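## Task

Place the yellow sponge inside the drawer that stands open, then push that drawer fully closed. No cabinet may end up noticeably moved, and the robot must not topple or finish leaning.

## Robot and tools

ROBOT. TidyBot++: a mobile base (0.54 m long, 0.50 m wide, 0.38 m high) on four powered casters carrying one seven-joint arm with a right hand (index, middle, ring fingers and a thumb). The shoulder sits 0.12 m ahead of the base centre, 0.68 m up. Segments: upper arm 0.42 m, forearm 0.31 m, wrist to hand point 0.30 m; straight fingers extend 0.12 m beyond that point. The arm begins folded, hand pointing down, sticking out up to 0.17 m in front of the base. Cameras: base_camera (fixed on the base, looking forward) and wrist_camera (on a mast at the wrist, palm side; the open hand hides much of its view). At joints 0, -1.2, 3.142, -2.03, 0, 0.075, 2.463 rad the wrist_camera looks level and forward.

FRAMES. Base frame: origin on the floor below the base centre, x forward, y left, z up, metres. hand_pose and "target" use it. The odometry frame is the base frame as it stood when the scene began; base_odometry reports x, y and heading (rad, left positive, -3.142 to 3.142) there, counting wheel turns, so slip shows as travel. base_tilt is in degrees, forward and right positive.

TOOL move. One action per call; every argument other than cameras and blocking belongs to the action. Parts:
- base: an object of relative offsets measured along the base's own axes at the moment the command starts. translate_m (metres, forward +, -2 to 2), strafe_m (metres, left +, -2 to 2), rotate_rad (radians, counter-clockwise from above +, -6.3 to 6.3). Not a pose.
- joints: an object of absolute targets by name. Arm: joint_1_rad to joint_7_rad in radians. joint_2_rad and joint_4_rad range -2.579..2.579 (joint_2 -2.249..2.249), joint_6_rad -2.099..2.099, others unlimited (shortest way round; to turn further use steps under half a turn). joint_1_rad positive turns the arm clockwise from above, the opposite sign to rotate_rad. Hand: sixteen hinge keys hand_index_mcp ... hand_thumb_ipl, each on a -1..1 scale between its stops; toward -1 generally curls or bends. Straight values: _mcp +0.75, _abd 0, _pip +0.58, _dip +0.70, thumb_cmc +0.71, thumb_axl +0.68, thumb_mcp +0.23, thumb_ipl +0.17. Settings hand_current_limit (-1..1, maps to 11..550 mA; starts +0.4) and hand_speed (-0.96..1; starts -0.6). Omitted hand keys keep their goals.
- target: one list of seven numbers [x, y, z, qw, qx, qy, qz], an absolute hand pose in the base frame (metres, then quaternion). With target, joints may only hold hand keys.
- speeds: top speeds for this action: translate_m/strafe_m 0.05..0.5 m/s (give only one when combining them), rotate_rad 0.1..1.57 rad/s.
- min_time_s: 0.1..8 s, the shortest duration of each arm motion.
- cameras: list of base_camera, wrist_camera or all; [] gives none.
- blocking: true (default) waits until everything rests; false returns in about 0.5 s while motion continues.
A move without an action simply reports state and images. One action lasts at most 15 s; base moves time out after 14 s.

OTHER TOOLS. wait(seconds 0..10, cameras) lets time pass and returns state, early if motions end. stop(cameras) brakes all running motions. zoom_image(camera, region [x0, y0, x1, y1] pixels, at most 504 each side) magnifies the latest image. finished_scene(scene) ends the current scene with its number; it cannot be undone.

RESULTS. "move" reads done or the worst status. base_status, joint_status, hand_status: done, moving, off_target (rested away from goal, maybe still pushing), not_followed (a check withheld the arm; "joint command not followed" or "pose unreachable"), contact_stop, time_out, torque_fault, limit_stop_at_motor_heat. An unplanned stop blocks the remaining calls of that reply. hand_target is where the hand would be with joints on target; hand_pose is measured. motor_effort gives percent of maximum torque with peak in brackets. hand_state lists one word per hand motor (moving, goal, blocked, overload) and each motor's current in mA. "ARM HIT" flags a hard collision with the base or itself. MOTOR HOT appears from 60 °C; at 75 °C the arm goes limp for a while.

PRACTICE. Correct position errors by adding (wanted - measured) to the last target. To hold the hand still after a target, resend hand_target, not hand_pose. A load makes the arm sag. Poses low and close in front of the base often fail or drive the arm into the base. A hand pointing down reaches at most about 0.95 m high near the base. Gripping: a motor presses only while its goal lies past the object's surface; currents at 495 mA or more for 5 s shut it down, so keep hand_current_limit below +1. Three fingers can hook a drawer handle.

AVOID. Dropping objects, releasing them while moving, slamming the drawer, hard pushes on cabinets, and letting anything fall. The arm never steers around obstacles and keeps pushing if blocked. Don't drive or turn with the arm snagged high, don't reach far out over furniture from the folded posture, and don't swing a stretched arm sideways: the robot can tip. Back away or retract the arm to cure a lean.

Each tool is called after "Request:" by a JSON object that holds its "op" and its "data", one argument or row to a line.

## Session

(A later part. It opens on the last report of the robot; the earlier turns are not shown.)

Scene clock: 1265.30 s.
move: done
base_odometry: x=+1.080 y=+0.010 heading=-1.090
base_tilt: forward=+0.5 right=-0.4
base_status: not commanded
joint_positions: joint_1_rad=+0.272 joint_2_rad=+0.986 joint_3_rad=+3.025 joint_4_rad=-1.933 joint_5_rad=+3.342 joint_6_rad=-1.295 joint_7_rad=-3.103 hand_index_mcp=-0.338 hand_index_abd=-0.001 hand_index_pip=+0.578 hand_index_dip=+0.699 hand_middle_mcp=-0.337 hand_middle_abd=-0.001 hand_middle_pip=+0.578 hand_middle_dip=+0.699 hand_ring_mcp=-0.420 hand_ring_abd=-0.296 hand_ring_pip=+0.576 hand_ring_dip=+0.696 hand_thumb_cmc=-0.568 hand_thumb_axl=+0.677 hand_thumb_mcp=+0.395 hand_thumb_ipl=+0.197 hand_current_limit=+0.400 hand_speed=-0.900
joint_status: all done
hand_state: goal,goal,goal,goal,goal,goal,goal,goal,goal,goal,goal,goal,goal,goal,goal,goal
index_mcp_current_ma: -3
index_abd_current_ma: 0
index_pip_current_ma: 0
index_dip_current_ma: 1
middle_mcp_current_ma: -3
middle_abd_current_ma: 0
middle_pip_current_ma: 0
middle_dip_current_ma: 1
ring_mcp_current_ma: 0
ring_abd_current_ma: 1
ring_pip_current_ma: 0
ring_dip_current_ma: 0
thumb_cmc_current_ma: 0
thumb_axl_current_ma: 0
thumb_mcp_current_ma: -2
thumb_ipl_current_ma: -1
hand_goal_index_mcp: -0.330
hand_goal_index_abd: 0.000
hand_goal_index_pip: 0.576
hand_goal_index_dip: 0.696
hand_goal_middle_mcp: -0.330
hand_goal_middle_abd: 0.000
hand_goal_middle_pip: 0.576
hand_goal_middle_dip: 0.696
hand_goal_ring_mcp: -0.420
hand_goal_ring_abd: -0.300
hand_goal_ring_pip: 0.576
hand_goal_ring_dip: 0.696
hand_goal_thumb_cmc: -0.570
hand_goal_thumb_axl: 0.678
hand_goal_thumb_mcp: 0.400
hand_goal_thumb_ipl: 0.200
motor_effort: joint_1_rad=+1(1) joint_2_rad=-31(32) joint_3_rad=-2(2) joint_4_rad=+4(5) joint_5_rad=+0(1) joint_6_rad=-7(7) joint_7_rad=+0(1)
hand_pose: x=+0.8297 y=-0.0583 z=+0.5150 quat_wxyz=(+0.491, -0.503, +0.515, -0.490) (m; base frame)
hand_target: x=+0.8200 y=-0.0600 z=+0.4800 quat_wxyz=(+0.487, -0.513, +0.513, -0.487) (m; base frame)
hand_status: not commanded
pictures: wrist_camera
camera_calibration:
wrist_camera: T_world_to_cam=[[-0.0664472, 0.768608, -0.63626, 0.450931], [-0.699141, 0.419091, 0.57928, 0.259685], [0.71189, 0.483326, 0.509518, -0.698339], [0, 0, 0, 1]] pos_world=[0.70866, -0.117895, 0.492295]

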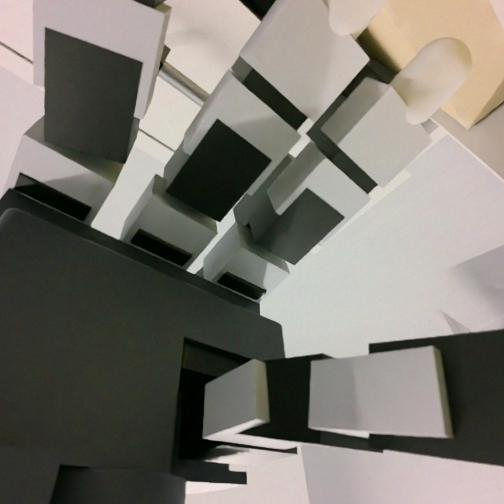

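Request:
{"op": "move", "data": {
  "target": [0.81, -0.055, 0.56, 0.487, -0.513, 0.513, -0.487],
  "min_time_s": 2,
  "cameras": []
}}

Request:
{"op": "move", "data": {
  "target": [0.81, -0.05, 0.68, 0.487, -0.513, 0.513, -0.487],
  "min_time_s": 2,
  "cameras": ["wrist_camera"]
}}

Request:
{"op": "move", "data": {
  "base": {"translate_m": -0.45},
  "speeds": {"translate_m": 0.3},
  "cameras": ["all"]
}}

Scene clock: 1278.23 s.
move: done
base_odometry: x=+1.080 y=+0.010 heading=-1.090
base_tilt: forward=+0.6 right=-0.4
base_status: not commanded
joint_positions: joint_1_rad=+0.200 joint_2_rad=+0.880 joint_3_rad=+3.144 joint_4_rad=-2.000 joint_5_rad=+3.342 joint_6_rad=-1.294 joint_7_rad=-3.173 hand_index_mcp=-0.338 hand_index_abd=-0.001 hand_index_pip=+0.578 hand_index_dip=+0.699 hand_middle_mcp=-0.337 hand_middle_abd=-0.001 hand_middle_pip=+0.578 hand_middle_dip=+0.699 hand_ring_mcp=-0.420 hand_ring_abd=-0.296 hand_ring_pip=+0.576 hand_ring_dip=+0.696 hand_thumb_cmc=-0.568 hand_thumb_axl=+0.677 hand_thumb_mcp=+0.396 hand_thumb_ipl=+0.197 hand_current_limit=+0.400 hand_speed=-0.900
joint_status: not commanded
hand_state: goal,goal,goal,goal,goal,goal,goal,goal,goal,goal,goal,goal,goal,goal,goal,goal
index_mcp_current_ma: -3
index_abd_current_ma: 0
index_pip_current_ma: 0
index_dip_current_ma: 1
middle_mcp_current_ma: -3
middle_abd_current_ma: 0
middle_pip_current_ma: 0
middle_dip_current_ma: 1
ring_mcp_current_ma: 0
ring_abd_current_ma: 1
ring_pip_current_ma: 0
ring_dip_current_ma: 0
thumb_cmc_current_ma: 0
thumb_axl_current_ma: 0
thumb_mcp_current_ma: -2
thumb_ipl_current_ma: -1
hand_goal_index_mcp: -0.330
hand_goal_index_abd: 0.000
hand_goal_index_pip: 0.576
hand_goal_index_dip: 0.696
hand_goal_middle_mcp: -0.330
hand_goal_middle_abd: 0.000
hand_goal_middle_pip: 0.576
hand_goal_middle_dip: 0.696
hand_goal_ring_mcp: -0.420
hand_goal_ring_abd: -0.300
hand_goal_ring_pip: 0.576
hand_goal_ring_dip: 0.696
hand_goal_thumb_cmc: -0.570
hand_goal_thumb_axl: 0.678
hand_goal_thumb_mcp: 0.400
hand_goal_thumb_ipl: 0.200
motor_effort: joint_1_rad=+0(2) joint_2_rad=-32(34) joint_3_rad=+0(2) joint_4_rad=+9(9) joint_5_rad=-1(2) joint_6_rad=-9(9) joint_7_rad=+1(1)
hand_pose: x=+0.8164 y=-0.0622 z=+0.5545 quat_wxyz=(+0.487, -0.508, +0.502, -0.502) (m; base frame)
hand_target: x=+0.8100 y=-0.0550 z=+0.5600 quat_wxyz=(+0.487, -0.513, +0.513, -0.487) (m; base frame)
hand_status: done (0.011 m and 2.2 deg from the pose sent, 0.049 m and 1.3 deg at the start)
pictures: none
No camera images: "cameras" was empty.

Scene clock: 1280.83 s.
move: done
base_odometry: x=+1.080 y=+0.010 heading=-1.090
base_tilt: forward=+0.6 right=-0.4
base_status: not commanded
joint_positions: joint_1_rad=+0.023 joint_2_rad=+0.597 joint_3_rad=+3.373 joint_4_rad=-2.000 joint_5_rad=+3.346 joint_6_rad=-1.030 joint_7_rad=-3.384 hand_index_mcp=-0.338 hand_index_abd=-0.001 hand_index_pip=+0.578 hand_index_dip=+0.699 hand_middle_mcp=-0.337 hand_middle_abd=-0.001 hand_middle_pip=+0.578 hand_middle_dip=+0.699 hand_ring_mcp=-0.420 hand_ring_abd=-0.296 hand_ring_pip=+0.576 hand_ring_dip=+0.696 hand_thumb_cmc=-0.568 hand_thumb_axl=+0.677 hand_thumb_mcp=+0.396 hand_thumb_ipl=+0.197 hand_current_limit=+0.400 hand_speed=-0.900
joint_status: not commanded
hand_state: goal,goal,goal,goal,goal,goal,goal,goal,goal,goal,goal,goal,goal,goal,goal,goal
index_mcp_current_ma: -3
index_abd_current_ma: 0
index_pip_current_ma: 0
index_dip_current_ma: 1
middle_mcp_current_ma: -3
middle_abd_current_ma: 0
middle_pip_current_ma: 0
middle_dip_current_ma: 1
ring_mcp_current_ma: 0
ring_abd_current_ma: 1
ring_pip_current_ma: 0
ring_dip_current_ma: 0
thumb_cmc_current_ma: 0
thumb_axl_current_ma: 0
thumb_mcp_current_ma: -2
thumb_ipl_current_ma: -1
hand_goal_index_mcp: -0.330
hand_goal_index_abd: 0.000
hand_goal_index_pip: 0.576
hand_goal_index_dip: 0.696
hand_goal_middle_mcp: -0.330
hand_goal_middle_abd: 0.000
hand_goal_middle_pip: 0.576
hand_goal_middle_dip: 0.696
hand_goal_ring_mcp: -0.420
hand_goal_ring_abd: -0.300
hand_goal_ring_pip: 0.576
hand_goal_ring_dip: 0.696
hand_goal_thumb_cmc: -0.570
hand_goal_thumb_axl: 0.678
hand_goal_thumb_mcp: 0.400
hand_goal_thumb_ipl: 0.200
motor_effort: joint_1_rad=+0(1) joint_2_rad=-30(33) joint_3_rad=+1(2) joint_4_rad=+12(12) joint_5_rad=-2(3) joint_6_rad=-9(9) joint_7_rad=+1(1)
hand_pose: x=+0.8138 y=-0.0629 z=+0.6743 quat_wxyz=(+0.488, -0.491, +0.516, -0.504) (m; base frame)
hand_target: x=+0.8100 y=-0.0500 z=+0.6800 quat_wxyz=(+0.487, -0.513, +0.513, -0.487) (m; base frame)
hand_status: done (0.015 m and 3.2 deg from the pose sent, 0.126 m and 2.2 deg at the start)
pictures: wrist_camera
camera_calibration:
wrist_camera: T_world_to_cam=[[-0.0303662, 0.766728, -0.641254, 0.528619], [-0.698159, 0.442841, 0.562552, 0.170193], [0.715298, 0.46478, 0.52185, -0.778224], [0, 0, 0, 1]] pos_world=[0.691536, -0.118972, 0.649353]

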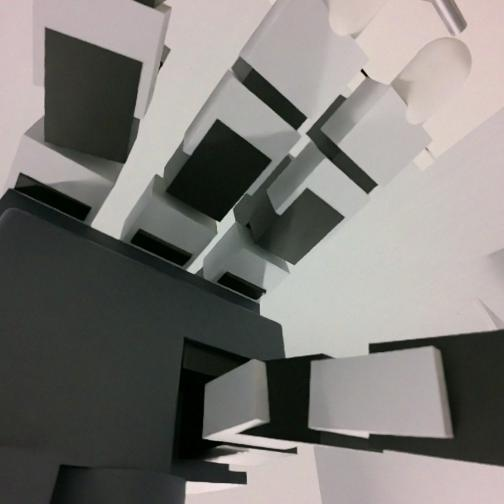

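Scene clock: 1283.27 s.
move: done
base_odometry: x=+0.872 y=+0.409 heading=-1.090
base_tilt: forward=+0.5 right=-0.4
base_status: done
joint_positions: joint_1_rad=+0.019 joint_2_rad=+0.594 joint_3_rad=+3.374 joint_4_rad=-1.999 joint_5_rad=+3.347 joint_6_rad=-1.028 joint_7_rad=-3.385 hand_index_mcp=-0.336 hand_index_abd=-0.001 hand_index_pip=+0.578 hand_index_dip=+0.699 hand_middle_mcp=-0.336 hand_middle_abd=-0.001 hand_middle_pip=+0.578 hand_middle_dip=+0.699 hand_ring_mcp=-0.420 hand_ring_abd=-0.296 hand_ring_pip=+0.576 hand_ring_dip=+0.696 hand_thumb_cmc=-0.568 hand_thumb_axl=+0.677 hand_thumb_mcp=+0.396 hand_thumb_ipl=+0.197 hand_current_limit=+0.400 hand_speed=-0.900
joint_status: not commanded
hand_state: goal,goal,goal,goal,goal,goal,goal,goal,goal,goal,goal,goal,goal,goal,goal,goal
index_mcp_current_ma: -2
index_abd_current_ma: 0
index_pip_current_ma: 0
index_dip_current_ma: 1
middle_mcp_current_ma: -2
middle_abd_current_ma: 0
middle_pip_current_ma: 0
middle_dip_current_ma: 1
ring_mcp_current_ma: 0
ring_abd_current_ma: 1
ring_pip_current_ma: 0
ring_dip_current_ma: 0
thumb_cmc_current_ma: 0
thumb_axl_current_ma: 0
thumb_mcp_current_ma: -2
thumb_ipl_current_ma: -1
hand_goal_index_mcp: -0.330
hand_goal_index_abd: 0.000
hand_goal_index_pip: 0.576
hand_goal_index_dip: 0.696
hand_goal_middle_mcp: -0.330
hand_goal_middle_abd: 0.000
hand_goal_middle_pip: 0.576
hand_goal_middle_dip: 0.696
hand_goal_ring_mcp: -0.420
hand_goal_ring_abd: -0.300
hand_goal_ring_pip: 0.576
hand_goal_ring_dip: 0.696
hand_goal_thumb_cmc: -0.570
hand_goal_thumb_axl: 0.678
hand_goal_thumb_mcp: 0.400
hand_goal_thumb_ipl: 0.200
motor_effort: joint_1_rad=+0(1) joint_2_rad=-29(32) joint_3_rad=+2(2) joint_4_rad=+12(13) joint_5_rad=-2(3) joint_6_rad=-9(9) joint_7_rad=+1(1)
hand_pose: x=+0.8140 y=-0.0611 z=+0.6762 quat_wxyz=(+0.489, -0.492, +0.515, -0.504) (m; base frame)
hand_target: x=+0.8100 y=-0.0500 z=+0.6800 quat_wxyz=(+0.487, -0.513, +0.513, -0.487) (m; base frame)
hand_status: not commanded
pictures: base_camera, wrist_camera
camera_calibration:
wrist_camera: T_world_to_cam=[[-0.031412, 0.766068, -0.641992, 0.52976], [-0.700125, 0.44154, 0.561131, 0.170926], [0.713329, 0.467101, 0.522473, -0.778925], [0, 0, 0, 1]] pos_world=[0.691941, -0.117467, 0.651158]

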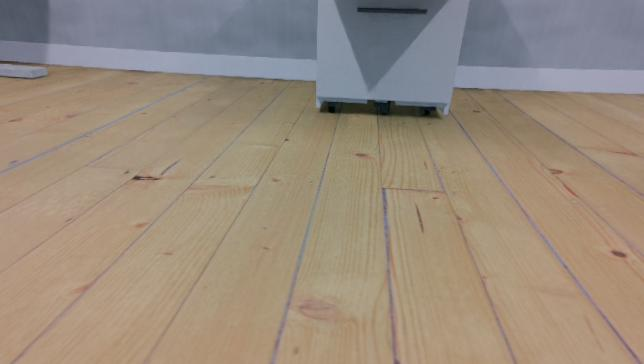

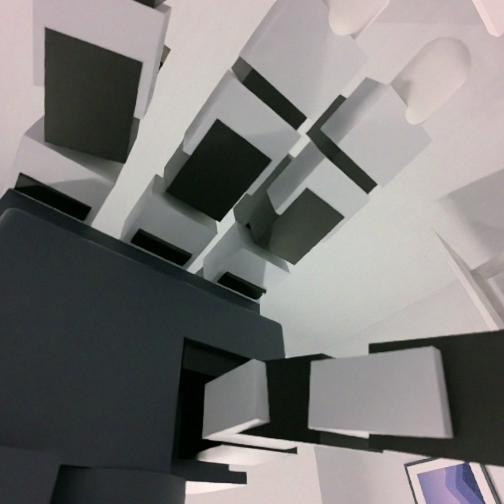

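Request:
{"op": "move", "data": {
  "joints": {"joint_1_rad": 0, "joint_2_rad": -0.6, "joint_3_rad": 3.142, "joint_4_rad": -2.0, "hand_index_mcp": 0.753, "hand_middle_mcp": 0.753, "hand_ring_mcp": 0.753, "hand_ring_abd": 0, "hand_thumb_cmc": 0.714, "hand_thumb_mcp": 0.225, "hand_thumb_ipl": 0.168, "hand_speed": -0.6},
  "min_time_s": 3
}}

Request:
{"op": "move", "data": {
  "joints": {"joint_1_rad": 0, "joint_2_rad": -0.9, "joint_3_rad": 3.142, "joint_4_rad": -2.03, "joint_5_rad": 0, "joint_6_rad": -0.55, "joint_7_rad": 2.463},
  "min_time_s": 3,
  "cameras": ["wrist_camera"]
}}

Scene clock: 1299.87 s.
move: done
base_odometry: x=+0.872 y=+0.409 heading=-1.090
base_tilt: forward=+0.5 right=-0.4
base_status: not commanded
joint_positions: joint_1_rad=+0.018 joint_2_rad=-0.588 joint_3_rad=+3.159 joint_4_rad=-1.999 joint_5_rad=+3.347 joint_6_rad=-1.020 joint_7_rad=-3.385 hand_index_mcp=+0.747 hand_index_abd=-0.001 hand_index_pip=+0.576 hand_index_dip=+0.699 hand_middle_mcp=+0.747 hand_middle_abd=-0.001 hand_middle_pip=+0.576 hand_middle_dip=+0.699 hand_ring_mcp=+0.748 hand_ring_abd=-0.002 hand_ring_pip=+0.576 hand_ring_dip=+0.696 hand_thumb_cmc=+0.705 hand_thumb_axl=+0.677 hand_thumb_mcp=+0.228 hand_thumb_ipl=+0.170 hand_current_limit=+0.400 hand_speed=-0.600
joint_status: all done
hand_state: goal,goal,goal,goal,goal,goal,goal,goal,goal,goal,goal,goal,goal,goal,goal,goal
index_mcp_current_ma: -3
index_abd_current_ma: 0
index_pip_current_ma: 0
index_dip_current_ma: 1
middle_mcp_current_ma: -3
middle_abd_current_ma: 0
middle_pip_current_ma: 0
middle_dip_current_ma: 1
ring_mcp_current_ma: -2
ring_abd_current_ma: 0
ring_pip_current_ma: 0
ring_dip_current_ma: 0
thumb_cmc_current_ma: -4
thumb_axl_current_ma: 0
thumb_mcp_current_ma: 0
thumb_ipl_current_ma: 1
hand_goal_index_mcp: 0.754
hand_goal_index_abd: 0.000
hand_goal_index_pip: 0.576
hand_goal_index_dip: 0.696
hand_goal_middle_mcp: 0.754
hand_goal_middle_abd: 0.000
hand_goal_middle_pip: 0.576
hand_goal_middle_dip: 0.696
hand_goal_ring_mcp: 0.754
hand_goal_ring_abd: 0.000
hand_goal_ring_pip: 0.576
hand_goal_ring_dip: 0.696
hand_goal_thumb_cmc: 0.714
hand_goal_thumb_axl: 0.678
hand_goal_thumb_mcp: 0.226
hand_goal_thumb_ipl: 0.168
motor_effort: joint_1_rad=+0(1) joint_2_rad=+1(32) joint_3_rad=+1(3) joint_4_rad=+16(18) joint_5_rad=-1(3) joint_6_rad=-4(10) joint_7_rad=+1(1)
hand_pose: x=+0.3867 y=+0.0718 z=+1.3192 quat_wxyz=(+0.737, -0.190, +0.099, -0.641) (m; base frame)
hand_target: x=+0.3917 y=+0.0990 z=+1.3033 quat_wxyz=(+0.742, -0.231, +0.098, -0.622) (m; base frame)
hand_status: not commanded
pictures: none

Scene clock: 1303.57 s.
move: done
base_odometry: x=+0.872 y=+0.409 heading=-1.090
base_tilt: forward=+0.5 right=-0.4
base_status: not commanded
joint_positions: joint_1_rad=+0.016 joint_2_rad=-0.872 joint_3_rad=+3.154 joint_4_rad=-2.007 joint_5_rad=+6.212 joint_6_rad=-0.619 joint_7_rad=-3.780 hand_index_mcp=+0.759 hand_index_abd=+0.002 hand_index_pip=+0.576 hand_index_dip=+0.699 hand_middle_mcp=+0.759 hand_middle_abd=+0.002 hand_middle_pip=+0.576 hand_middle_dip=+0.699 hand_ring_mcp=+0.758 hand_ring_abd=+0.001 hand_ring_pip=+0.576 hand_ring_dip=+0.696 hand_thumb_cmc=+0.718 hand_thumb_axl=+0.677 hand_thumb_mcp=+0.227 hand_thumb_ipl=+0.170 hand_current_limit=+0.400 hand_speed=-0.600
joint_status: all done
hand_state: goal,goal,goal,goal,goal,goal,goal,goal,goal,goal,goal,goal,goal,goal,goal,goal
index_mcp_current_ma: 1
index_abd_current_ma: 0
index_pip_current_ma: 0
index_dip_current_ma: 1
middle_mcp_current_ma: 1
middle_abd_current_ma: 0
middle_pip_current_ma: 0
middle_dip_current_ma: 1
ring_mcp_current_ma: 1
ring_abd_current_ma: 0
ring_pip_current_ma: 0
ring_dip_current_ma: 0
thumb_cmc_current_ma: 1
thumb_axl_current_ma: 0
thumb_mcp_current_ma: 0
thumb_ipl_current_ma: 1
hand_goal_index_mcp: 0.754
hand_goal_index_abd: 0.000
hand_goal_index_pip: 0.576
hand_goal_index_dip: 0.696
hand_goal_middle_mcp: 0.754
hand_goal_middle_abd: 0.000
hand_goal_middle_pip: 0.576
hand_goal_middle_dip: 0.696
hand_goal_ring_mcp: 0.754
hand_goal_ring_abd: 0.000
hand_goal_ring_pip: 0.576
hand_goal_ring_dip: 0.696
hand_goal_thumb_cmc: 0.714
hand_goal_thumb_axl: 0.678
hand_goal_thumb_mcp: 0.226
hand_goal_thumb_ipl: 0.168
motor_effort: joint_1_rad=-1(2) joint_2_rad=+5(7) joint_3_rad=+1(4) joint_4_rad=+18(19) joint_5_rad=+0(8) joint_6_rad=+9(9) joint_7_rad=+0(1)
hand_pose: x=+0.3888 y=-0.0685 z=+1.0794 quat_wxyz=(-0.260, -0.696, -0.326, -0.585) (m; base frame)
hand_target: x=+0.3790 y=-0.0699 z=+1.0962 quat_wxyz=(-0.288, -0.672, -0.321, -0.602) (m; base frame)
hand_status: not commanded
pictures: wrist_camera
camera_calibration:
wrist_camera: T_world_to_cam=[[-0.0325563, -0.999468, 0.00184493, -0.0344923], [-0.837008, 0.0262555, -0.546561, 0.870656], [0.546222, -0.0193382, -0.837417, 0.816751], [0, 0, 0, 1]] pos_world=[0.281495, -0.0415389, 1.15989]

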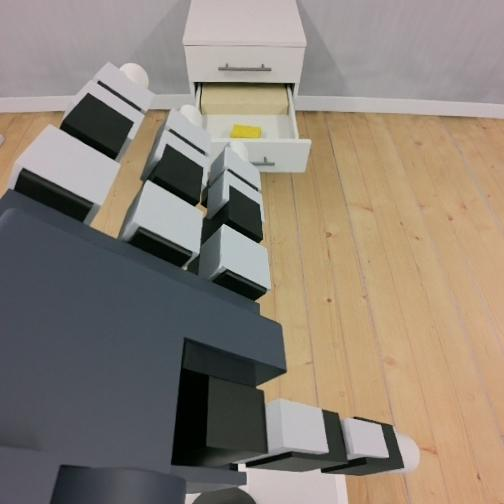

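Request:
{"op": "move", "data": {
  "target": [0.76, -0.07, 0.75, 0.487, -0.513, 0.513, -0.487],
  "joints": {"hand_index_mcp": -0.479, "hand_index_pip": -0.591, "hand_index_dip": -0.174, "hand_middle_mcp": -0.479, "hand_middle_pip": -0.591, "hand_middle_dip": -0.174, "hand_ring_mcp": -0.479, "hand_ring_pip": -0.591, "hand_ring_dip": -0.174},
  "min_time_s": 5
}}

Request:
{"op": "move", "data": {
  "target": [0.78, -0.07, 0.55, 0.487, -0.513, 0.513, -0.487],
  "min_time_s": 3,
  "cameras": ["all"]
}}

Scene clock: 1379.43 s.
move: done
base_odometry: x=+0.872 y=+0.409 heading=-1.090
base_tilt: forward=+0.5 right=-0.4
base_status: not commanded
joint_positions: joint_1_rad=-0.167 joint_2_rad=+0.330 joint_3_rad=+3.708 joint_4_rad=-2.037 joint_5_rad=+6.700 joint_6_rad=+0.816 joint_7_rad=-6.763 hand_index_mcp=-0.475 hand_index_abd=+0.002 hand_index_pip=-0.588 hand_index_dip=-0.171 hand_middle_mcp=-0.475 hand_middle_abd=+0.002 hand_middle_pip=-0.588 hand_middle_dip=-0.171 hand_ring_mcp=-0.475 hand_ring_abd=+0.001 hand_ring_pip=-0.588 hand_ring_dip=-0.171 hand_thumb_cmc=+0.707 hand_thumb_axl=+0.677 hand_thumb_mcp=+0.227 hand_thumb_ipl=+0.170 hand_current_limit=+0.400 hand_speed=-0.600
joint_status: all done
hand_state: goal,goal,goal,goal,goal,goal,goal,goal,goal,goal,goal,goal,goal,goal,goal,goal
index_mcp_current_ma: 1
index_abd_current_ma: 0
index_pip_current_ma: 0
index_dip_current_ma: 1
middle_mcp_current_ma: 1
middle_abd_current_ma: 0
middle_pip_current_ma: 0
middle_dip_current_ma: 1
ring_mcp_current_ma: 1
ring_abd_current_ma: 0
ring_pip_current_ma: 0
ring_dip_current_ma: 1
thumb_cmc_current_ma: -3
thumb_axl_current_ma: 0
thumb_mcp_current_ma: 0
thumb_ipl_current_ma: 1
hand_goal_index_mcp: -0.478
hand_goal_index_abd: 0.000
hand_goal_index_pip: -0.590
hand_goal_index_dip: -0.174
hand_goal_middle_mcp: -0.478
hand_goal_middle_abd: 0.000
hand_goal_middle_pip: -0.590
hand_goal_middle_dip: -0.174
hand_goal_ring_mcp: -0.478
hand_goal_ring_abd: 0.000
hand_goal_ring_pip: -0.590
hand_goal_ring_dip: -0.174
hand_goal_thumb_cmc: 0.714
hand_goal_thumb_axl: 0.678
hand_goal_thumb_mcp: 0.226
hand_goal_thumb_ipl: 0.168
motor_effort: joint_1_rad=+0(1) joint_2_rad=-23(25) joint_3_rad=+2(3) joint_4_rad=+14(19) joint_5_rad=-3(4) joint_6_rad=+7(9) joint_7_rad=+0(1)
hand_pose: x=+0.7608 y=-0.0949 z=+0.7739 quat_wxyz=(+0.477, -0.485, +0.529, -0.508) (m; base frame)
hand_target: x=+0.7600 y=-0.0700 z=+0.7500 quat_wxyz=(+0.487, -0.513, +0.513, -0.487) (m; base frame)
hand_status: done (0.034 m and 4.6 deg from the pose sent, 0.496 m and 139.3 deg at the start)
pictures: none

Scene clock: 1383.00 s.
move: done
base_odometry: x=+0.872 y=+0.409 heading=-1.090
base_tilt: forward=+0.5 right=-0.4
base_status: not commanded
joint_positions: joint_1_rad=-0.371 joint_2_rad=+1.055 joint_3_rad=+4.083 joint_4_rad=-2.106 joint_5_rad=+6.524 joint_6_rad=+1.436 joint_7_rad=-7.080 hand_index_mcp=-0.475 hand_index_abd=+0.002 hand_index_pip=-0.588 hand_index_dip=-0.171 hand_middle_mcp=-0.475 hand_middle_abd=+0.002 hand_middle_pip=-0.588 hand_middle_dip=-0.171 hand_ring_mcp=-0.475 hand_ring_abd=+0.001 hand_ring_pip=-0.588 hand_ring_dip=-0.171 hand_thumb_cmc=+0.707 hand_thumb_axl=+0.677 hand_thumb_mcp=+0.227 hand_thumb_ipl=+0.170 hand_current_limit=+0.400 hand_speed=-0.600
joint_status: not commanded
hand_state: goal,goal,goal,goal,goal,goal,goal,goal,goal,goal,goal,goal,goal,goal,goal,goal
index_mcp_current_ma: 1
index_abd_current_ma: 0
index_pip_current_ma: 0
index_dip_current_ma: 1
middle_mcp_current_ma: 1
middle_abd_current_ma: 0
middle_pip_current_ma: 0
middle_dip_current_ma: 1
ring_mcp_current_ma: 1
ring_abd_current_ma: 0
ring_pip_current_ma: 0
ring_dip_current_ma: 1
thumb_cmc_current_ma: -3
thumb_axl_current_ma: 0
thumb_mcp_current_ma: 0
thumb_ipl_current_ma: 1
hand_goal_index_mcp: -0.478
hand_goal_index_abd: 0.000
hand_goal_index_pip: -0.590
hand_goal_index_dip: -0.174
hand_goal_middle_mcp: -0.478
hand_goal_middle_abd: 0.000
hand_goal_middle_pip: -0.590
hand_goal_middle_dip: -0.174
hand_goal_ring_mcp: -0.478
hand_goal_ring_abd: 0.000
hand_goal_ring_pip: -0.590
hand_goal_ring_dip: -0.174
hand_goal_thumb_cmc: 0.714
hand_goal_thumb_axl: 0.678
hand_goal_thumb_mcp: 0.226
hand_goal_thumb_ipl: 0.168
motor_effort: joint_1_rad=+0(1) joint_2_rad=-30(30) joint_3_rad=+9(10) joint_4_rad=+6(15) joint_5_rad=-6(7) joint_6_rad=+5(7) joint_7_rad=+0(1)
hand_pose: x=+0.7799 y=-0.0704 z=+0.5472 quat_wxyz=(+0.473, -0.531, +0.518, -0.475) (m; base frame)
hand_target: x=+0.7800 y=-0.0700 z=+0.5500 quat_wxyz=(+0.487, -0.513, +0.513, -0.487) (m; base frame)
hand_status: done (0.003 m and 3.0 deg from the pose sent, 0.226 m and 4.6 deg at the start)
pictures: base_camera, wrist_camera
camera_calibration:
wrist_camera: T_world_to_cam=[[-0.126147, 0.748907, -0.650558, 0.530317], [-0.669522, 0.419637, 0.6129, 0.169852], [0.732003, 0.512878, 0.448474, -0.653706], [0, 0, 0, 1]] pos_world=[0.659132, -0.133163, 0.534069]

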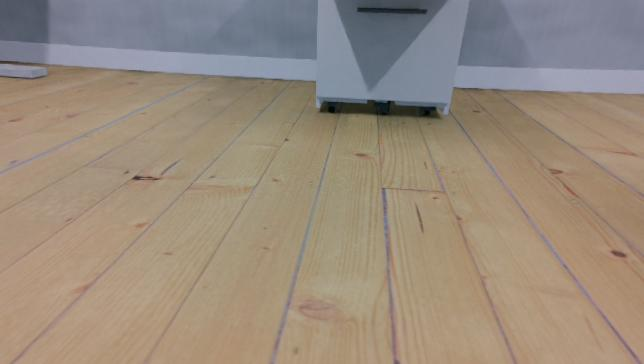

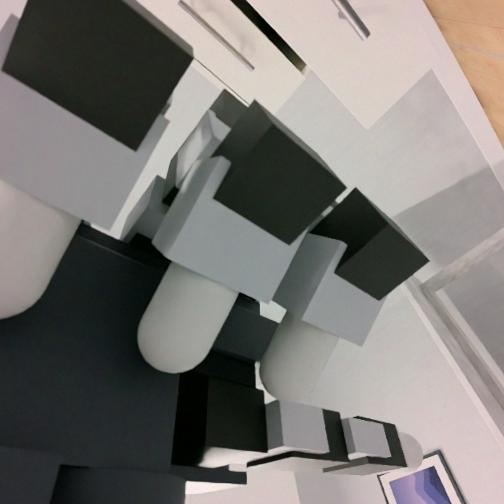

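Request:
{"op": "move", "data": {
  "target": [0.78, -0.045, 0.43, 0.487, -0.513, 0.513, -0.487],
  "min_time_s": 3,
  "cameras": ["wrist_camera"]
}}

Scene clock: 1398.23 s.
move: done
base_odometry: x=+0.872 y=+0.409 heading=-1.090
base_tilt: forward=+0.6 right=-0.4
base_status: not commanded
joint_positions: joint_1_rad=-0.591 joint_2_rad=+1.634 joint_3_rad=+4.289 joint_4_rad=-2.066 joint_5_rad=+6.099 joint_6_rad=+1.438 joint_7_rad=-7.521 hand_index_mcp=-0.475 hand_index_abd=+0.002 hand_index_pip=-0.588 hand_index_dip=-0.171 hand_middle_mcp=-0.475 hand_middle_abd=+0.002 hand_middle_pip=-0.588 hand_middle_dip=-0.171 hand_ring_mcp=-0.475 hand_ring_abd=+0.001 hand_ring_pip=-0.588 hand_ring_dip=-0.171 hand_thumb_cmc=+0.707 hand_thumb_axl=+0.677 hand_thumb_mcp=+0.227 hand_thumb_ipl=+0.170 hand_current_limit=+0.400 hand_speed=-0.600
joint_status: not commanded
hand_state: goal,goal,goal,goal,goal,goal,goal,goal,goal,goal,goal,goal,goal,goal,goal,goal
index_mcp_current_ma: 1
index_abd_current_ma: 0
index_pip_current_ma: 0
index_dip_current_ma: 1
middle_mcp_current_ma: 1
middle_abd_current_ma: 0
middle_pip_current_ma: 0
middle_dip_current_ma: 1
ring_mcp_current_ma: 1
ring_abd_current_ma: 0
ring_pip_current_ma: 0
ring_dip_current_ma: 1
thumb_cmc_current_ma: -3
thumb_axl_current_ma: 0
thumb_mcp_current_ma: 0
thumb_ipl_current_ma: 1
hand_goal_index_mcp: -0.478
hand_goal_index_abd: 0.000
hand_goal_index_pip: -0.590
hand_goal_index_dip: -0.174
hand_goal_middle_mcp: -0.478
hand_goal_middle_abd: 0.000
hand_goal_middle_pip: -0.590
hand_goal_middle_dip: -0.174
hand_goal_ring_mcp: -0.478
hand_goal_ring_abd: 0.000
hand_goal_ring_pip: -0.590
hand_goal_ring_dip: -0.174
hand_goal_thumb_cmc: 0.714
hand_goal_thumb_axl: 0.678
hand_goal_thumb_mcp: 0.226
hand_goal_thumb_ipl: 0.168
motor_effort: joint_1_rad=-1(1) joint_2_rad=-28(30) joint_3_rad=+13(14) joint_4_rad=-2(6) joint_5_rad=-8(10) joint_6_rad=+2(6) joint_7_rad=+0(1)
hand_pose: x=+0.7711 y=-0.0641 z=+0.4179 quat_wxyz=(+0.452, -0.515, +0.544, -0.485) (m; base frame)
hand_target: x=+0.7800 y=-0.0450 z=+0.4300 quat_wxyz=(+0.487, -0.513, +0.513, -0.487) (m; base frame)
hand_status: done (0.024 m and 5.4 deg from the pose sent, 0.120 m and 3.0 deg at the start)
pictures: wrist_camera
camera_calibration:
wrist_camera: T_world_to_cam=[[-0.0842242, 0.760879, -0.643404, 0.405988], [-0.624208, 0.463018, 0.629269, 0.201544], [0.776705, 0.454618, 0.43595, -0.625351], [0, 0, 0, 1]] pos_world=[0.645713, -0.117931, 0.407011]

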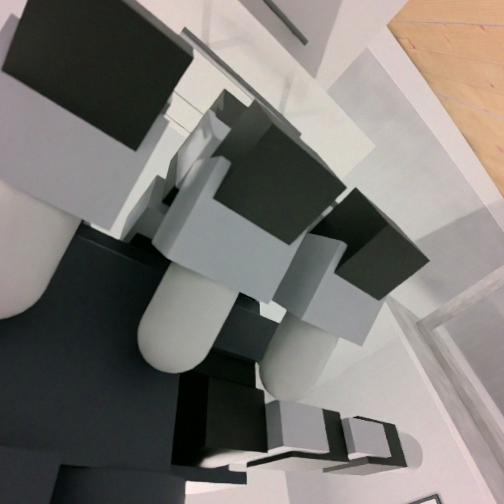

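Request:
{"op": "move", "data": {
  "base": {"translate_m": 0.3},
  "speeds": {"translate_m": 0.1},
  "cameras": ["wrist_camera"]
}}

Scene clock: 1407.23 s.
move: done
base_odometry: x=+1.011 y=+0.143 heading=-1.089
base_tilt: forward=+0.6 right=-0.4
base_status: done
joint_positions: joint_1_rad=-0.593 joint_2_rad=+1.636 joint_3_rad=+4.291 joint_4_rad=-2.063 joint_5_rad=+6.095 joint_6_rad=+1.443 joint_7_rad=-7.523 hand_index_mcp=-0.497 hand_index_abd=+0.002 hand_index_pip=-0.582 hand_index_dip=-0.174 hand_middle_mcp=-0.475 hand_middle_abd=+0.002 hand_middle_pip=-0.588 hand_middle_dip=-0.171 hand_ring_mcp=-0.475 hand_ring_abd=+0.001 hand_ring_pip=-0.588 hand_ring_dip=-0.171 hand_thumb_cmc=+0.707 hand_thumb_axl=+0.677 hand_thumb_mcp=+0.227 hand_thumb_ipl=+0.170 hand_current_limit=+0.400 hand_speed=-0.600
joint_status: not commanded
hand_state: goal,goal,goal,goal,goal,goal,goal,goal,goal,goal,goal,goal,goal,goal,goal,goal
index_mcp_current_ma: -14
index_abd_current_ma: 0
index_pip_current_ma: 3
index_dip_current_ma: 0
middle_mcp_current_ma: 1
middle_abd_current_ma: 0
middle_pip_current_ma: 0
middle_dip_current_ma: 1
ring_mcp_current_ma: 1
ring_abd_current_ma: 0
ring_pip_current_ma: 0
ring_dip_current_ma: 1
thumb_cmc_current_ma: -3
thumb_axl_current_ma: 0
thumb_mcp_current_ma: 0
thumb_ipl_current_ma: 1
hand_goal_index_mcp: -0.478
hand_goal_index_abd: 0.000
hand_goal_index_pip: -0.590
hand_goal_index_dip: -0.174
hand_goal_middle_mcp: -0.478
hand_goal_middle_abd: 0.000
hand_goal_middle_pip: -0.590
hand_goal_middle_dip: -0.174
hand_goal_ring_mcp: -0.478
hand_goal_ring_abd: 0.000
hand_goal_ring_pip: -0.590
hand_goal_ring_dip: -0.174
hand_goal_thumb_cmc: 0.714
hand_goal_thumb_axl: 0.678
hand_goal_thumb_mcp: 0.226
hand_goal_thumb_ipl: 0.168
motor_effort: joint_1_rad=-1(2) joint_2_rad=-29(30) joint_3_rad=+13(14) joint_4_rad=-1(3) joint_5_rad=-7(11) joint_6_rad=+3(3) joint_7_rad=+0(1)
hand_pose: x=+0.7727 y=-0.0614 z=+0.4197 quat_wxyz=(+0.456, -0.516, +0.541, -0.484) (m; base frame)
hand_target: x=+0.7800 y=-0.0450 z=+0.4300 quat_wxyz=(+0.487, -0.513, +0.513, -0.487) (m; base frame)
hand_status: not commanded
pictures: wrist_camera
camera_calibration:
wrist_camera: T_world_to_cam=[[-0.0858143, 0.760948, -0.643113, 0.406225], [-0.631909, 0.457481, 0.625622, 0.207345], [0.770277, 0.460076, 0.441591, -0.62568], [0, 0, 0, 1]] pos_world=[0.64783, -0.116112, 0.407825]

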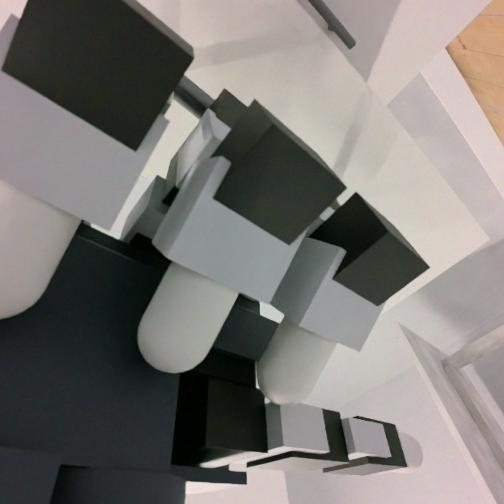

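Request:
{"op": "move", "data": {
  "base": {"translate_m": 0.15},
  "speeds": {"translate_m": 0.1},
  "cameras": ["wrist_camera"]
}}

Scene clock: 1415.30 s.
move: done
base_odometry: x=+1.080 y=+0.010 heading=-1.089
base_tilt: forward=+0.6 right=-0.4
base_status: done
joint_positions: joint_1_rad=-0.594 joint_2_rad=+1.636 joint_3_rad=+4.292 joint_4_rad=-2.063 joint_5_rad=+6.094 joint_6_rad=+1.449 joint_7_rad=-7.524 hand_index_mcp=-0.501 hand_index_abd=+0.002 hand_index_pip=-0.581 hand_index_dip=-0.174 hand_middle_mcp=-0.475 hand_middle_abd=+0.002 hand_middle_pip=-0.588 hand_middle_dip=-0.171 hand_ring_mcp=-0.475 hand_ring_abd=+0.001 hand_ring_pip=-0.588 hand_ring_dip=-0.171 hand_thumb_cmc=+0.707 hand_thumb_axl=+0.677 hand_thumb_mcp=+0.227 hand_thumb_ipl=+0.170 hand_current_limit=+0.400 hand_speed=-0.600
joint_status: not commanded
hand_state: blocked,goal,goal,goal,goal,goal,goal,goal,goal,goal,goal,goal,goal,goal,goal,goal
index_mcp_current_ma: -20
index_abd_current_ma: 0
index_pip_current_ma: 4
index_dip_current_ma: 0
middle_mcp_current_ma: 1
middle_abd_current_ma: 0
middle_pip_current_ma: 0
middle_dip_current_ma: 1
ring_mcp_current_ma: 1
ring_abd_current_ma: 0
ring_pip_current_ma: 0
ring_dip_current_ma: 1
thumb_cmc_current_ma: -3
thumb_axl_current_ma: 0
thumb_mcp_current_ma: 0
thumb_ipl_current_ma: 1
hand_goal_index_mcp: -0.478
hand_goal_index_abd: 0.000
hand_goal_index_pip: -0.590
hand_goal_index_dip: -0.174
hand_goal_middle_mcp: -0.478
hand_goal_middle_abd: 0.000
hand_goal_middle_pip: -0.590
hand_goal_middle_dip: -0.174
hand_goal_ring_mcp: -0.478
hand_goal_ring_abd: 0.000
hand_goal_ring_pip: -0.590
hand_goal_ring_dip: -0.174
hand_goal_thumb_cmc: 0.714
hand_goal_thumb_axl: 0.678
hand_goal_thumb_mcp: 0.226
hand_goal_thumb_ipl: 0.168
motor_effort: joint_1_rad=-1(3) joint_2_rad=-29(30) joint_3_rad=+13(14) joint_4_rad=+0(3) joint_5_rad=-8(10) joint_6_rad=+3(4) joint_7_rad=+0(1)
hand_pose: x=+0.7731 y=-0.0591 z=+0.4203 quat_wxyz=(+0.458, -0.516, +0.539, -0.483) (m; base frame)
hand_target: x=+0.7800 y=-0.0450 z=+0.4300 quat_wxyz=(+0.487, -0.513, +0.513, -0.487) (m; base frame)
hand_status: not commanded
pictures: wrist_camera
camera_calibration:
wrist_camera: T_world_to_cam=[[-0.0890638, 0.761362, -0.64218, 0.407026], [-0.636258, 0.452559, 0.624793, 0.20946], [0.766318, 0.464238, 0.444116, -0.625092], [0, 0, 0, 1]] pos_world=[0.648542, -0.114496, 0.408128]

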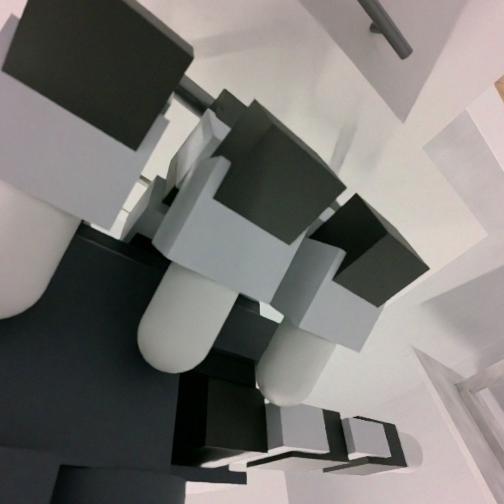

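Request:
{"op": "move", "data": {
  "base": {"translate_m": 0.11},
  "speeds": {"translate_m": 0.1},
  "cameras": ["wrist_camera"]
}}

Scene clock: 1424.73 s.
move: done
base_odometry: x=+1.132 y=-0.087 heading=-1.088
base_tilt: forward=+0.6 right=-0.4
base_status: done
joint_positions: joint_1_rad=-0.595 joint_2_rad=+1.637 joint_3_rad=+4.292 joint_4_rad=-2.062 joint_5_rad=+6.093 joint_6_rad=+1.453 joint_7_rad=-7.525 hand_index_mcp=-0.501 hand_index_abd=+0.002 hand_index_pip=-0.581 hand_index_dip=-0.174 hand_middle_mcp=-0.476 hand_middle_abd=+0.002 hand_middle_pip=-0.588 hand_middle_dip=-0.171 hand_ring_mcp=-0.475 hand_ring_abd=+0.001 hand_ring_pip=-0.588 hand_ring_dip=-0.171 hand_thumb_cmc=+0.707 hand_thumb_axl=+0.677 hand_thumb_mcp=+0.227 hand_thumb_ipl=+0.170 hand_current_limit=+0.400 hand_speed=-0.600
joint_status: not commanded
hand_state: blocked,goal,goal,goal,goal,goal,goal,goal,goal,goal,goal,goal,goal,goal,goal,goal
index_mcp_current_ma: -20
index_abd_current_ma: 0
index_pip_current_ma: 4
index_dip_current_ma: 0
middle_mcp_current_ma: 0
middle_abd_current_ma: 0
middle_pip_current_ma: 0
middle_dip_current_ma: 1
ring_mcp_current_ma: 1
ring_abd_current_ma: 0
ring_pip_current_ma: 0
ring_dip_current_ma: 1
thumb_cmc_current_ma: -3
thumb_axl_current_ma: 0
thumb_mcp_current_ma: 0
thumb_ipl_current_ma: 1
hand_goal_index_mcp: -0.478
hand_goal_index_abd: 0.000
hand_goal_index_pip: -0.590
hand_goal_index_dip: -0.174
hand_goal_middle_mcp: -0.478
hand_goal_middle_abd: 0.000
hand_goal_middle_pip: -0.590
hand_goal_middle_dip: -0.174
hand_goal_ring_mcp: -0.478
hand_goal_ring_abd: 0.000
hand_goal_ring_pip: -0.590
hand_goal_ring_dip: -0.174
hand_goal_thumb_cmc: 0.714
hand_goal_thumb_axl: 0.678
hand_goal_thumb_mcp: 0.226
hand_goal_thumb_ipl: 0.168
motor_effort: joint_1_rad=-1(3) joint_2_rad=-29(30) joint_3_rad=+13(13) joint_4_rad=-1(3) joint_5_rad=-8(9) joint_6_rad=+3(4) joint_7_rad=+0(1)
hand_pose: x=+0.7735 y=-0.0570 z=+0.4208 quat_wxyz=(+0.460, -0.517, +0.537, -0.482) (m; base frame)
hand_target: x=+0.7800 y=-0.0450 z=+0.4300 quat_wxyz=(+0.487, -0.513, +0.513, -0.487) (m; base frame)
hand_status: not commanded
pictures: wrist_camera
camera_calibration:
wrist_camera: T_world_to_cam=[[-0.0917312, 0.761514, -0.641624, 0.407611], [-0.639978, 0.448563, 0.623875, 0.211609], [0.762898, 0.467854, 0.446205, -0.624638], [0, 0, 0, 1]] pos_world=[0.649351, -0.113082, 0.408232]

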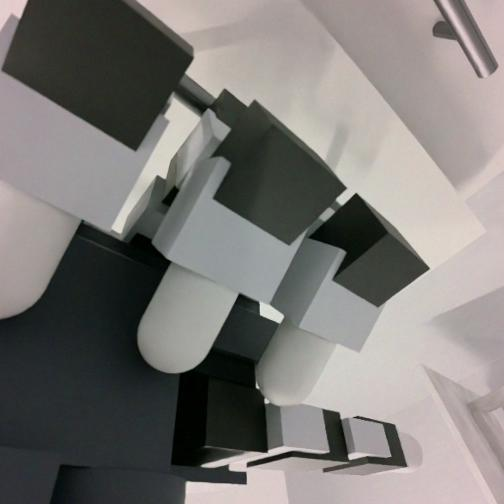

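Request:
{"op": "move", "data": {
  "base": {"translate_m": 0.035},
  "speeds": {"translate_m": 0.08},
  "cameras": ["wrist_camera"]
}}

Scene clock: 1430.67 s.
move: done
base_odometry: x=+1.148 y=-0.118 heading=-1.088
base_tilt: forward=+0.6 right=-0.4
base_status: done
joint_positions: joint_1_rad=-0.597 joint_2_rad=+1.637 joint_3_rad=+4.292 joint_4_rad=-2.062 joint_5_rad=+6.092 joint_6_rad=+1.455 joint_7_rad=-7.526 hand_index_mcp=-0.498 hand_index_abd=+0.002 hand_index_pip=-0.581 hand_index_dip=-0.174 hand_middle_mcp=-0.478 hand_middle_abd=+0.002 hand_middle_pip=-0.588 hand_middle_dip=-0.171 hand_ring_mcp=-0.475 hand_ring_abd=+0.001 hand_ring_pip=-0.588 hand_ring_dip=-0.171 hand_thumb_cmc=+0.707 hand_thumb_axl=+0.677 hand_thumb_mcp=+0.227 hand_thumb_ipl=+0.170 hand_current_limit=+0.400 hand_speed=-0.600
joint_status: not commanded
hand_state: blocked,goal,goal,goal,goal,goal,goal,goal,goal,goal,goal,goal,goal,goal,goal,goal
index_mcp_current_ma: -17
index_abd_current_ma: 0
index_pip_current_ma: 4
index_dip_current_ma: 0
middle_mcp_current_ma: 0
middle_abd_current_ma: 0
middle_pip_current_ma: 0
middle_dip_current_ma: 1
ring_mcp_current_ma: 1
ring_abd_current_ma: 0
ring_pip_current_ma: 0
ring_dip_current_ma: 1
thumb_cmc_current_ma: -3
thumb_axl_current_ma: 0
thumb_mcp_current_ma: 0
thumb_ipl_current_ma: 1
hand_goal_index_mcp: -0.478
hand_goal_index_abd: 0.000
hand_goal_index_pip: -0.590
hand_goal_index_dip: -0.174
hand_goal_middle_mcp: -0.478
hand_goal_middle_abd: 0.000
hand_goal_middle_pip: -0.590
hand_goal_middle_dip: -0.174
hand_goal_ring_mcp: -0.478
hand_goal_ring_abd: 0.000
hand_goal_ring_pip: -0.590
hand_goal_ring_dip: -0.174
hand_goal_thumb_cmc: 0.714
hand_goal_thumb_axl: 0.678
hand_goal_thumb_mcp: 0.226
hand_goal_thumb_ipl: 0.168
motor_effort: joint_1_rad=-2(2) joint_2_rad=-28(29) joint_3_rad=+13(14) joint_4_rad=+0(3) joint_5_rad=-8(9) joint_6_rad=+3(3) joint_7_rad=+0(1)
hand_pose: x=+0.7737 y=-0.0555 z=+0.4211 quat_wxyz=(+0.462, -0.518, +0.536, -0.481) (m; base frame)
hand_target: x=+0.7800 y=-0.0450 z=+0.4300 quat_wxyz=(+0.487, -0.513, +0.513, -0.487) (m; base frame)
hand_status: not commanded
pictures: wrist_camera
camera_calibration:
wrist_camera: T_world_to_cam=[[-0.093737, 0.761487, -0.641366, 0.408128], [-0.64235, 0.445928, 0.623326, 0.212716], [0.760658, 0.47041, 0.447341, -0.624279], [0, 0, 0, 1]] pos_world=[0.649757, -0.111973, 0.408434]

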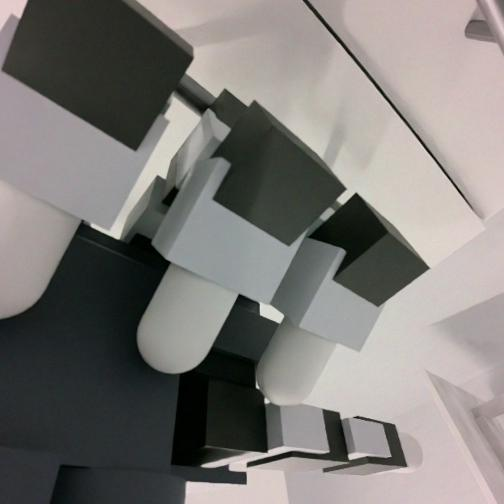

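Request:
{"op": "move", "data": {
  "base": {"translate_m": 0.02},
  "speeds": {"translate_m": 0.05},
  "cameras": ["wrist_camera"]
}}

Scene clock: 1434.80 s.
move: done
base_odometry: x=+1.157 y=-0.135 heading=-1.088
base_tilt: forward=+0.5 right=-0.4
base_status: done
joint_positions: joint_1_rad=-0.603 joint_2_rad=+1.641 joint_3_rad=+4.293 joint_4_rad=-2.094 joint_5_rad=+6.090 joint_6_rad=+1.477 joint_7_rad=-7.530 hand_index_mcp=-0.539 hand_index_abd=+0.002 hand_index_pip=-0.562 hand_index_dip=-0.180 hand_middle_mcp=-0.506 hand_middle_abd=+0.002 hand_middle_pip=-0.588 hand_middle_dip=-0.171 hand_ring_mcp=-0.475 hand_ring_abd=+0.001 hand_ring_pip=-0.588 hand_ring_dip=-0.171 hand_thumb_cmc=+0.721 hand_thumb_axl=+0.673 hand_thumb_mcp=+0.227 hand_thumb_ipl=+0.170 hand_current_limit=+0.400 hand_speed=-0.600
joint_status: not commanded
hand_state: blocked,goal,blocked,goal,blocked,goal,goal,goal,goal,goal,goal,goal,goal,goal,goal,goal
index_mcp_current_ma: -105
index_abd_current_ma: 0
index_pip_current_ma: 26
index_dip_current_ma: -2
middle_mcp_current_ma: -28
middle_abd_current_ma: 0
middle_pip_current_ma: 0
middle_dip_current_ma: 1
ring_mcp_current_ma: 1
ring_abd_current_ma: 0
ring_pip_current_ma: 0
ring_dip_current_ma: 1
thumb_cmc_current_ma: 2
thumb_axl_current_ma: -2
thumb_mcp_current_ma: 0
thumb_ipl_current_ma: 1
hand_goal_index_mcp: -0.478
hand_goal_index_abd: 0.000
hand_goal_index_pip: -0.590
hand_goal_index_dip: -0.174
hand_goal_middle_mcp: -0.478
hand_goal_middle_abd: 0.000
hand_goal_middle_pip: -0.590
hand_goal_middle_dip: -0.174
hand_goal_ring_mcp: -0.478
hand_goal_ring_abd: 0.000
hand_goal_ring_pip: -0.590
hand_goal_ring_dip: -0.174
hand_goal_thumb_cmc: 0.714
hand_goal_thumb_axl: 0.678
hand_goal_thumb_mcp: 0.226
hand_goal_thumb_ipl: 0.168
motor_effort: joint_1_rad=+0(2) joint_2_rad=-27(31) joint_3_rad=+14(15) joint_4_rad=+6(9) joint_5_rad=-9(12) joint_6_rad=-1(3) joint_7_rad=+0(2)
hand_pose: x=+0.7640 y=-0.0559 z=+0.4221 quat_wxyz=(+0.459, -0.519, +0.536, -0.483) (m; base frame)
hand_target: x=+0.7800 y=-0.0450 z=+0.4300 quat_wxyz=(+0.487, -0.513, +0.513, -0.487) (m; base frame)
hand_status: not commanded
pictures: wrist_camera
camera_calibration:
wrist_camera: T_world_to_cam=[[-0.0933998, 0.758852, -0.644531, 0.409096], [-0.639173, 0.450645, 0.623199, 0.203953], [0.76337, 0.470173, 0.442948, -0.617367], [0, 0, 0, 1]] pos_world=[0.63985, -0.112085, 0.410033]

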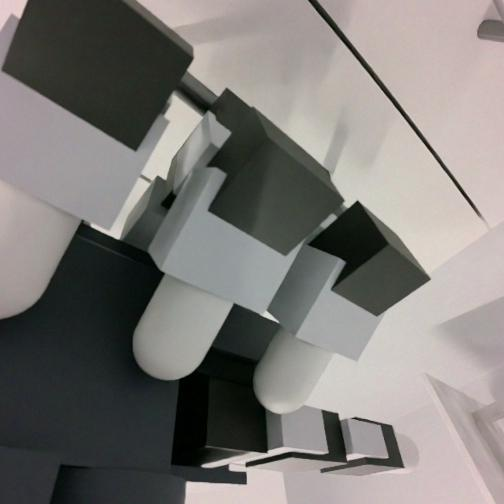

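Request:
{"op": "move", "data": {
  "base": {"translate_m": -0.5},
  "speeds": {"translate_m": 0.2},
  "cameras": ["all"]
}}

Request:
{"op": "zoom_image", "data": {
  "camera": "wrist_camera",
  "region": [200, 0, 504, 250]
}}

Scene clock: 1442.63 s.
move: done
base_odometry: x=+0.925 y=+0.308 heading=-1.087
base_tilt: forward=+0.6 right=-0.4
base_status: done
joint_positions: joint_1_rad=-0.604 joint_2_rad=+1.641 joint_3_rad=+4.294 joint_4_rad=-2.046 joint_5_rad=+6.089 joint_6_rad=+1.477 joint_7_rad=-7.531 hand_index_mcp=-0.478 hand_index_abd=+0.002 hand_index_pip=-0.582 hand_index_dip=-0.177 hand_middle_mcp=-0.477 hand_middle_abd=+0.002 hand_middle_pip=-0.588 hand_middle_dip=-0.171 hand_ring_mcp=-0.475 hand_ring_abd=+0.001 hand_ring_pip=-0.588 hand_ring_dip=-0.171 hand_thumb_cmc=+0.707 hand_thumb_axl=+0.676 hand_thumb_mcp=+0.227 hand_thumb_ipl=+0.170 hand_current_limit=+0.400 hand_speed=-0.600
joint_status: not commanded
hand_state: goal,goal,goal,goal,goal,goal,goal,goal,goal,goal,goal,goal,goal,goal,goal,goal
index_mcp_current_ma: 0
index_abd_current_ma: 0
index_pip_current_ma: 3
index_dip_current_ma: -1
middle_mcp_current_ma: 0
middle_abd_current_ma: 0
middle_pip_current_ma: 0
middle_dip_current_ma: 1
ring_mcp_current_ma: 1
ring_abd_current_ma: 0
ring_pip_current_ma: 0
ring_dip_current_ma: 1
thumb_cmc_current_ma: -3
thumb_axl_current_ma: -1
thumb_mcp_current_ma: 0
thumb_ipl_current_ma: 1
hand_goal_index_mcp: -0.478
hand_goal_index_abd: 0.000
hand_goal_index_pip: -0.590
hand_goal_index_dip: -0.174
hand_goal_middle_mcp: -0.478
hand_goal_middle_abd: 0.000
hand_goal_middle_pip: -0.590
hand_goal_middle_dip: -0.174
hand_goal_ring_mcp: -0.478
hand_goal_ring_abd: 0.000
hand_goal_ring_pip: -0.590
hand_goal_ring_dip: -0.174
hand_goal_thumb_cmc: 0.714
hand_goal_thumb_axl: 0.678
hand_goal_thumb_mcp: 0.226
hand_goal_thumb_ipl: 0.168
motor_effort: joint_1_rad=-1(3) joint_2_rad=-28(31) joint_3_rad=+13(14) joint_4_rad=-2(6) joint_5_rad=-8(9) joint_6_rad=+2(3) joint_7_rad=+0(1)
hand_pose: x=+0.7797 y=-0.0397 z=+0.4235 quat_wxyz=(+0.477, -0.523, +0.524, -0.473) (m; base frame)
hand_target: x=+0.7800 y=-0.0450 z=+0.4300 quat_wxyz=(+0.487, -0.513, +0.513, -0.487) (m; base frame)
hand_status: not commanded
pictures: base_camera, wrist_camera
camera_calibration:
wrist_camera: T_world_to_cam=[[-0.116291, 0.762101, -0.636929, 0.414006], [-0.668216, 0.414413, 0.617859, 0.229275], [0.734822, 0.497458, 0.461055, -0.621883], [0, 0, 0, 1]] pos_world=[0.658324, -0.101168, 0.408756]

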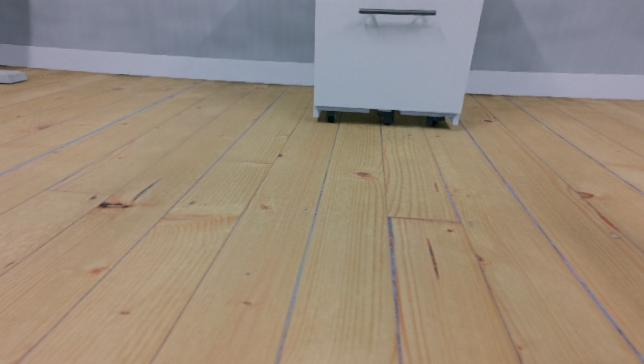

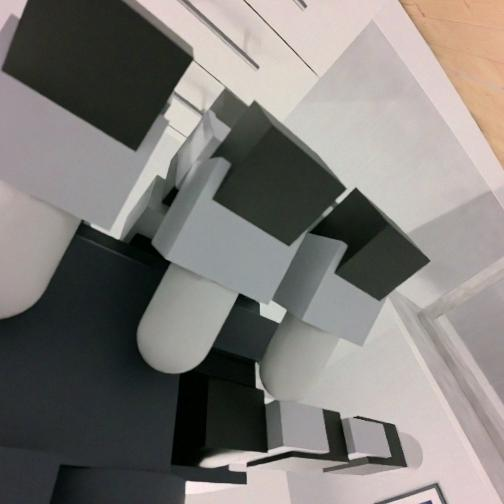

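Scaled by 1.658 from the camera's 504x504 image, which has a finer 720x720 frame.

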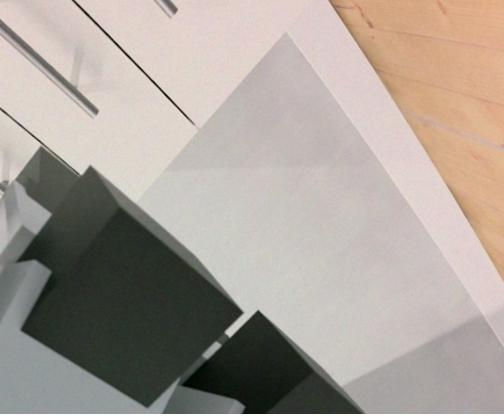

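Request:
{"op": "zoom_image", "data": {
  "camera": "wrist_camera",
  "region": [160, 0, 390, 120]
}}

Scaled by 2.191 from the camera's 504x504 image, which has a finer 720x720 frame.

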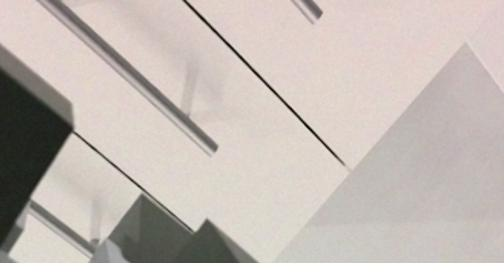

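Request:
{"op": "finished_scene", "data": {
  "scene": 1
}}

The scene is finished: the task was done.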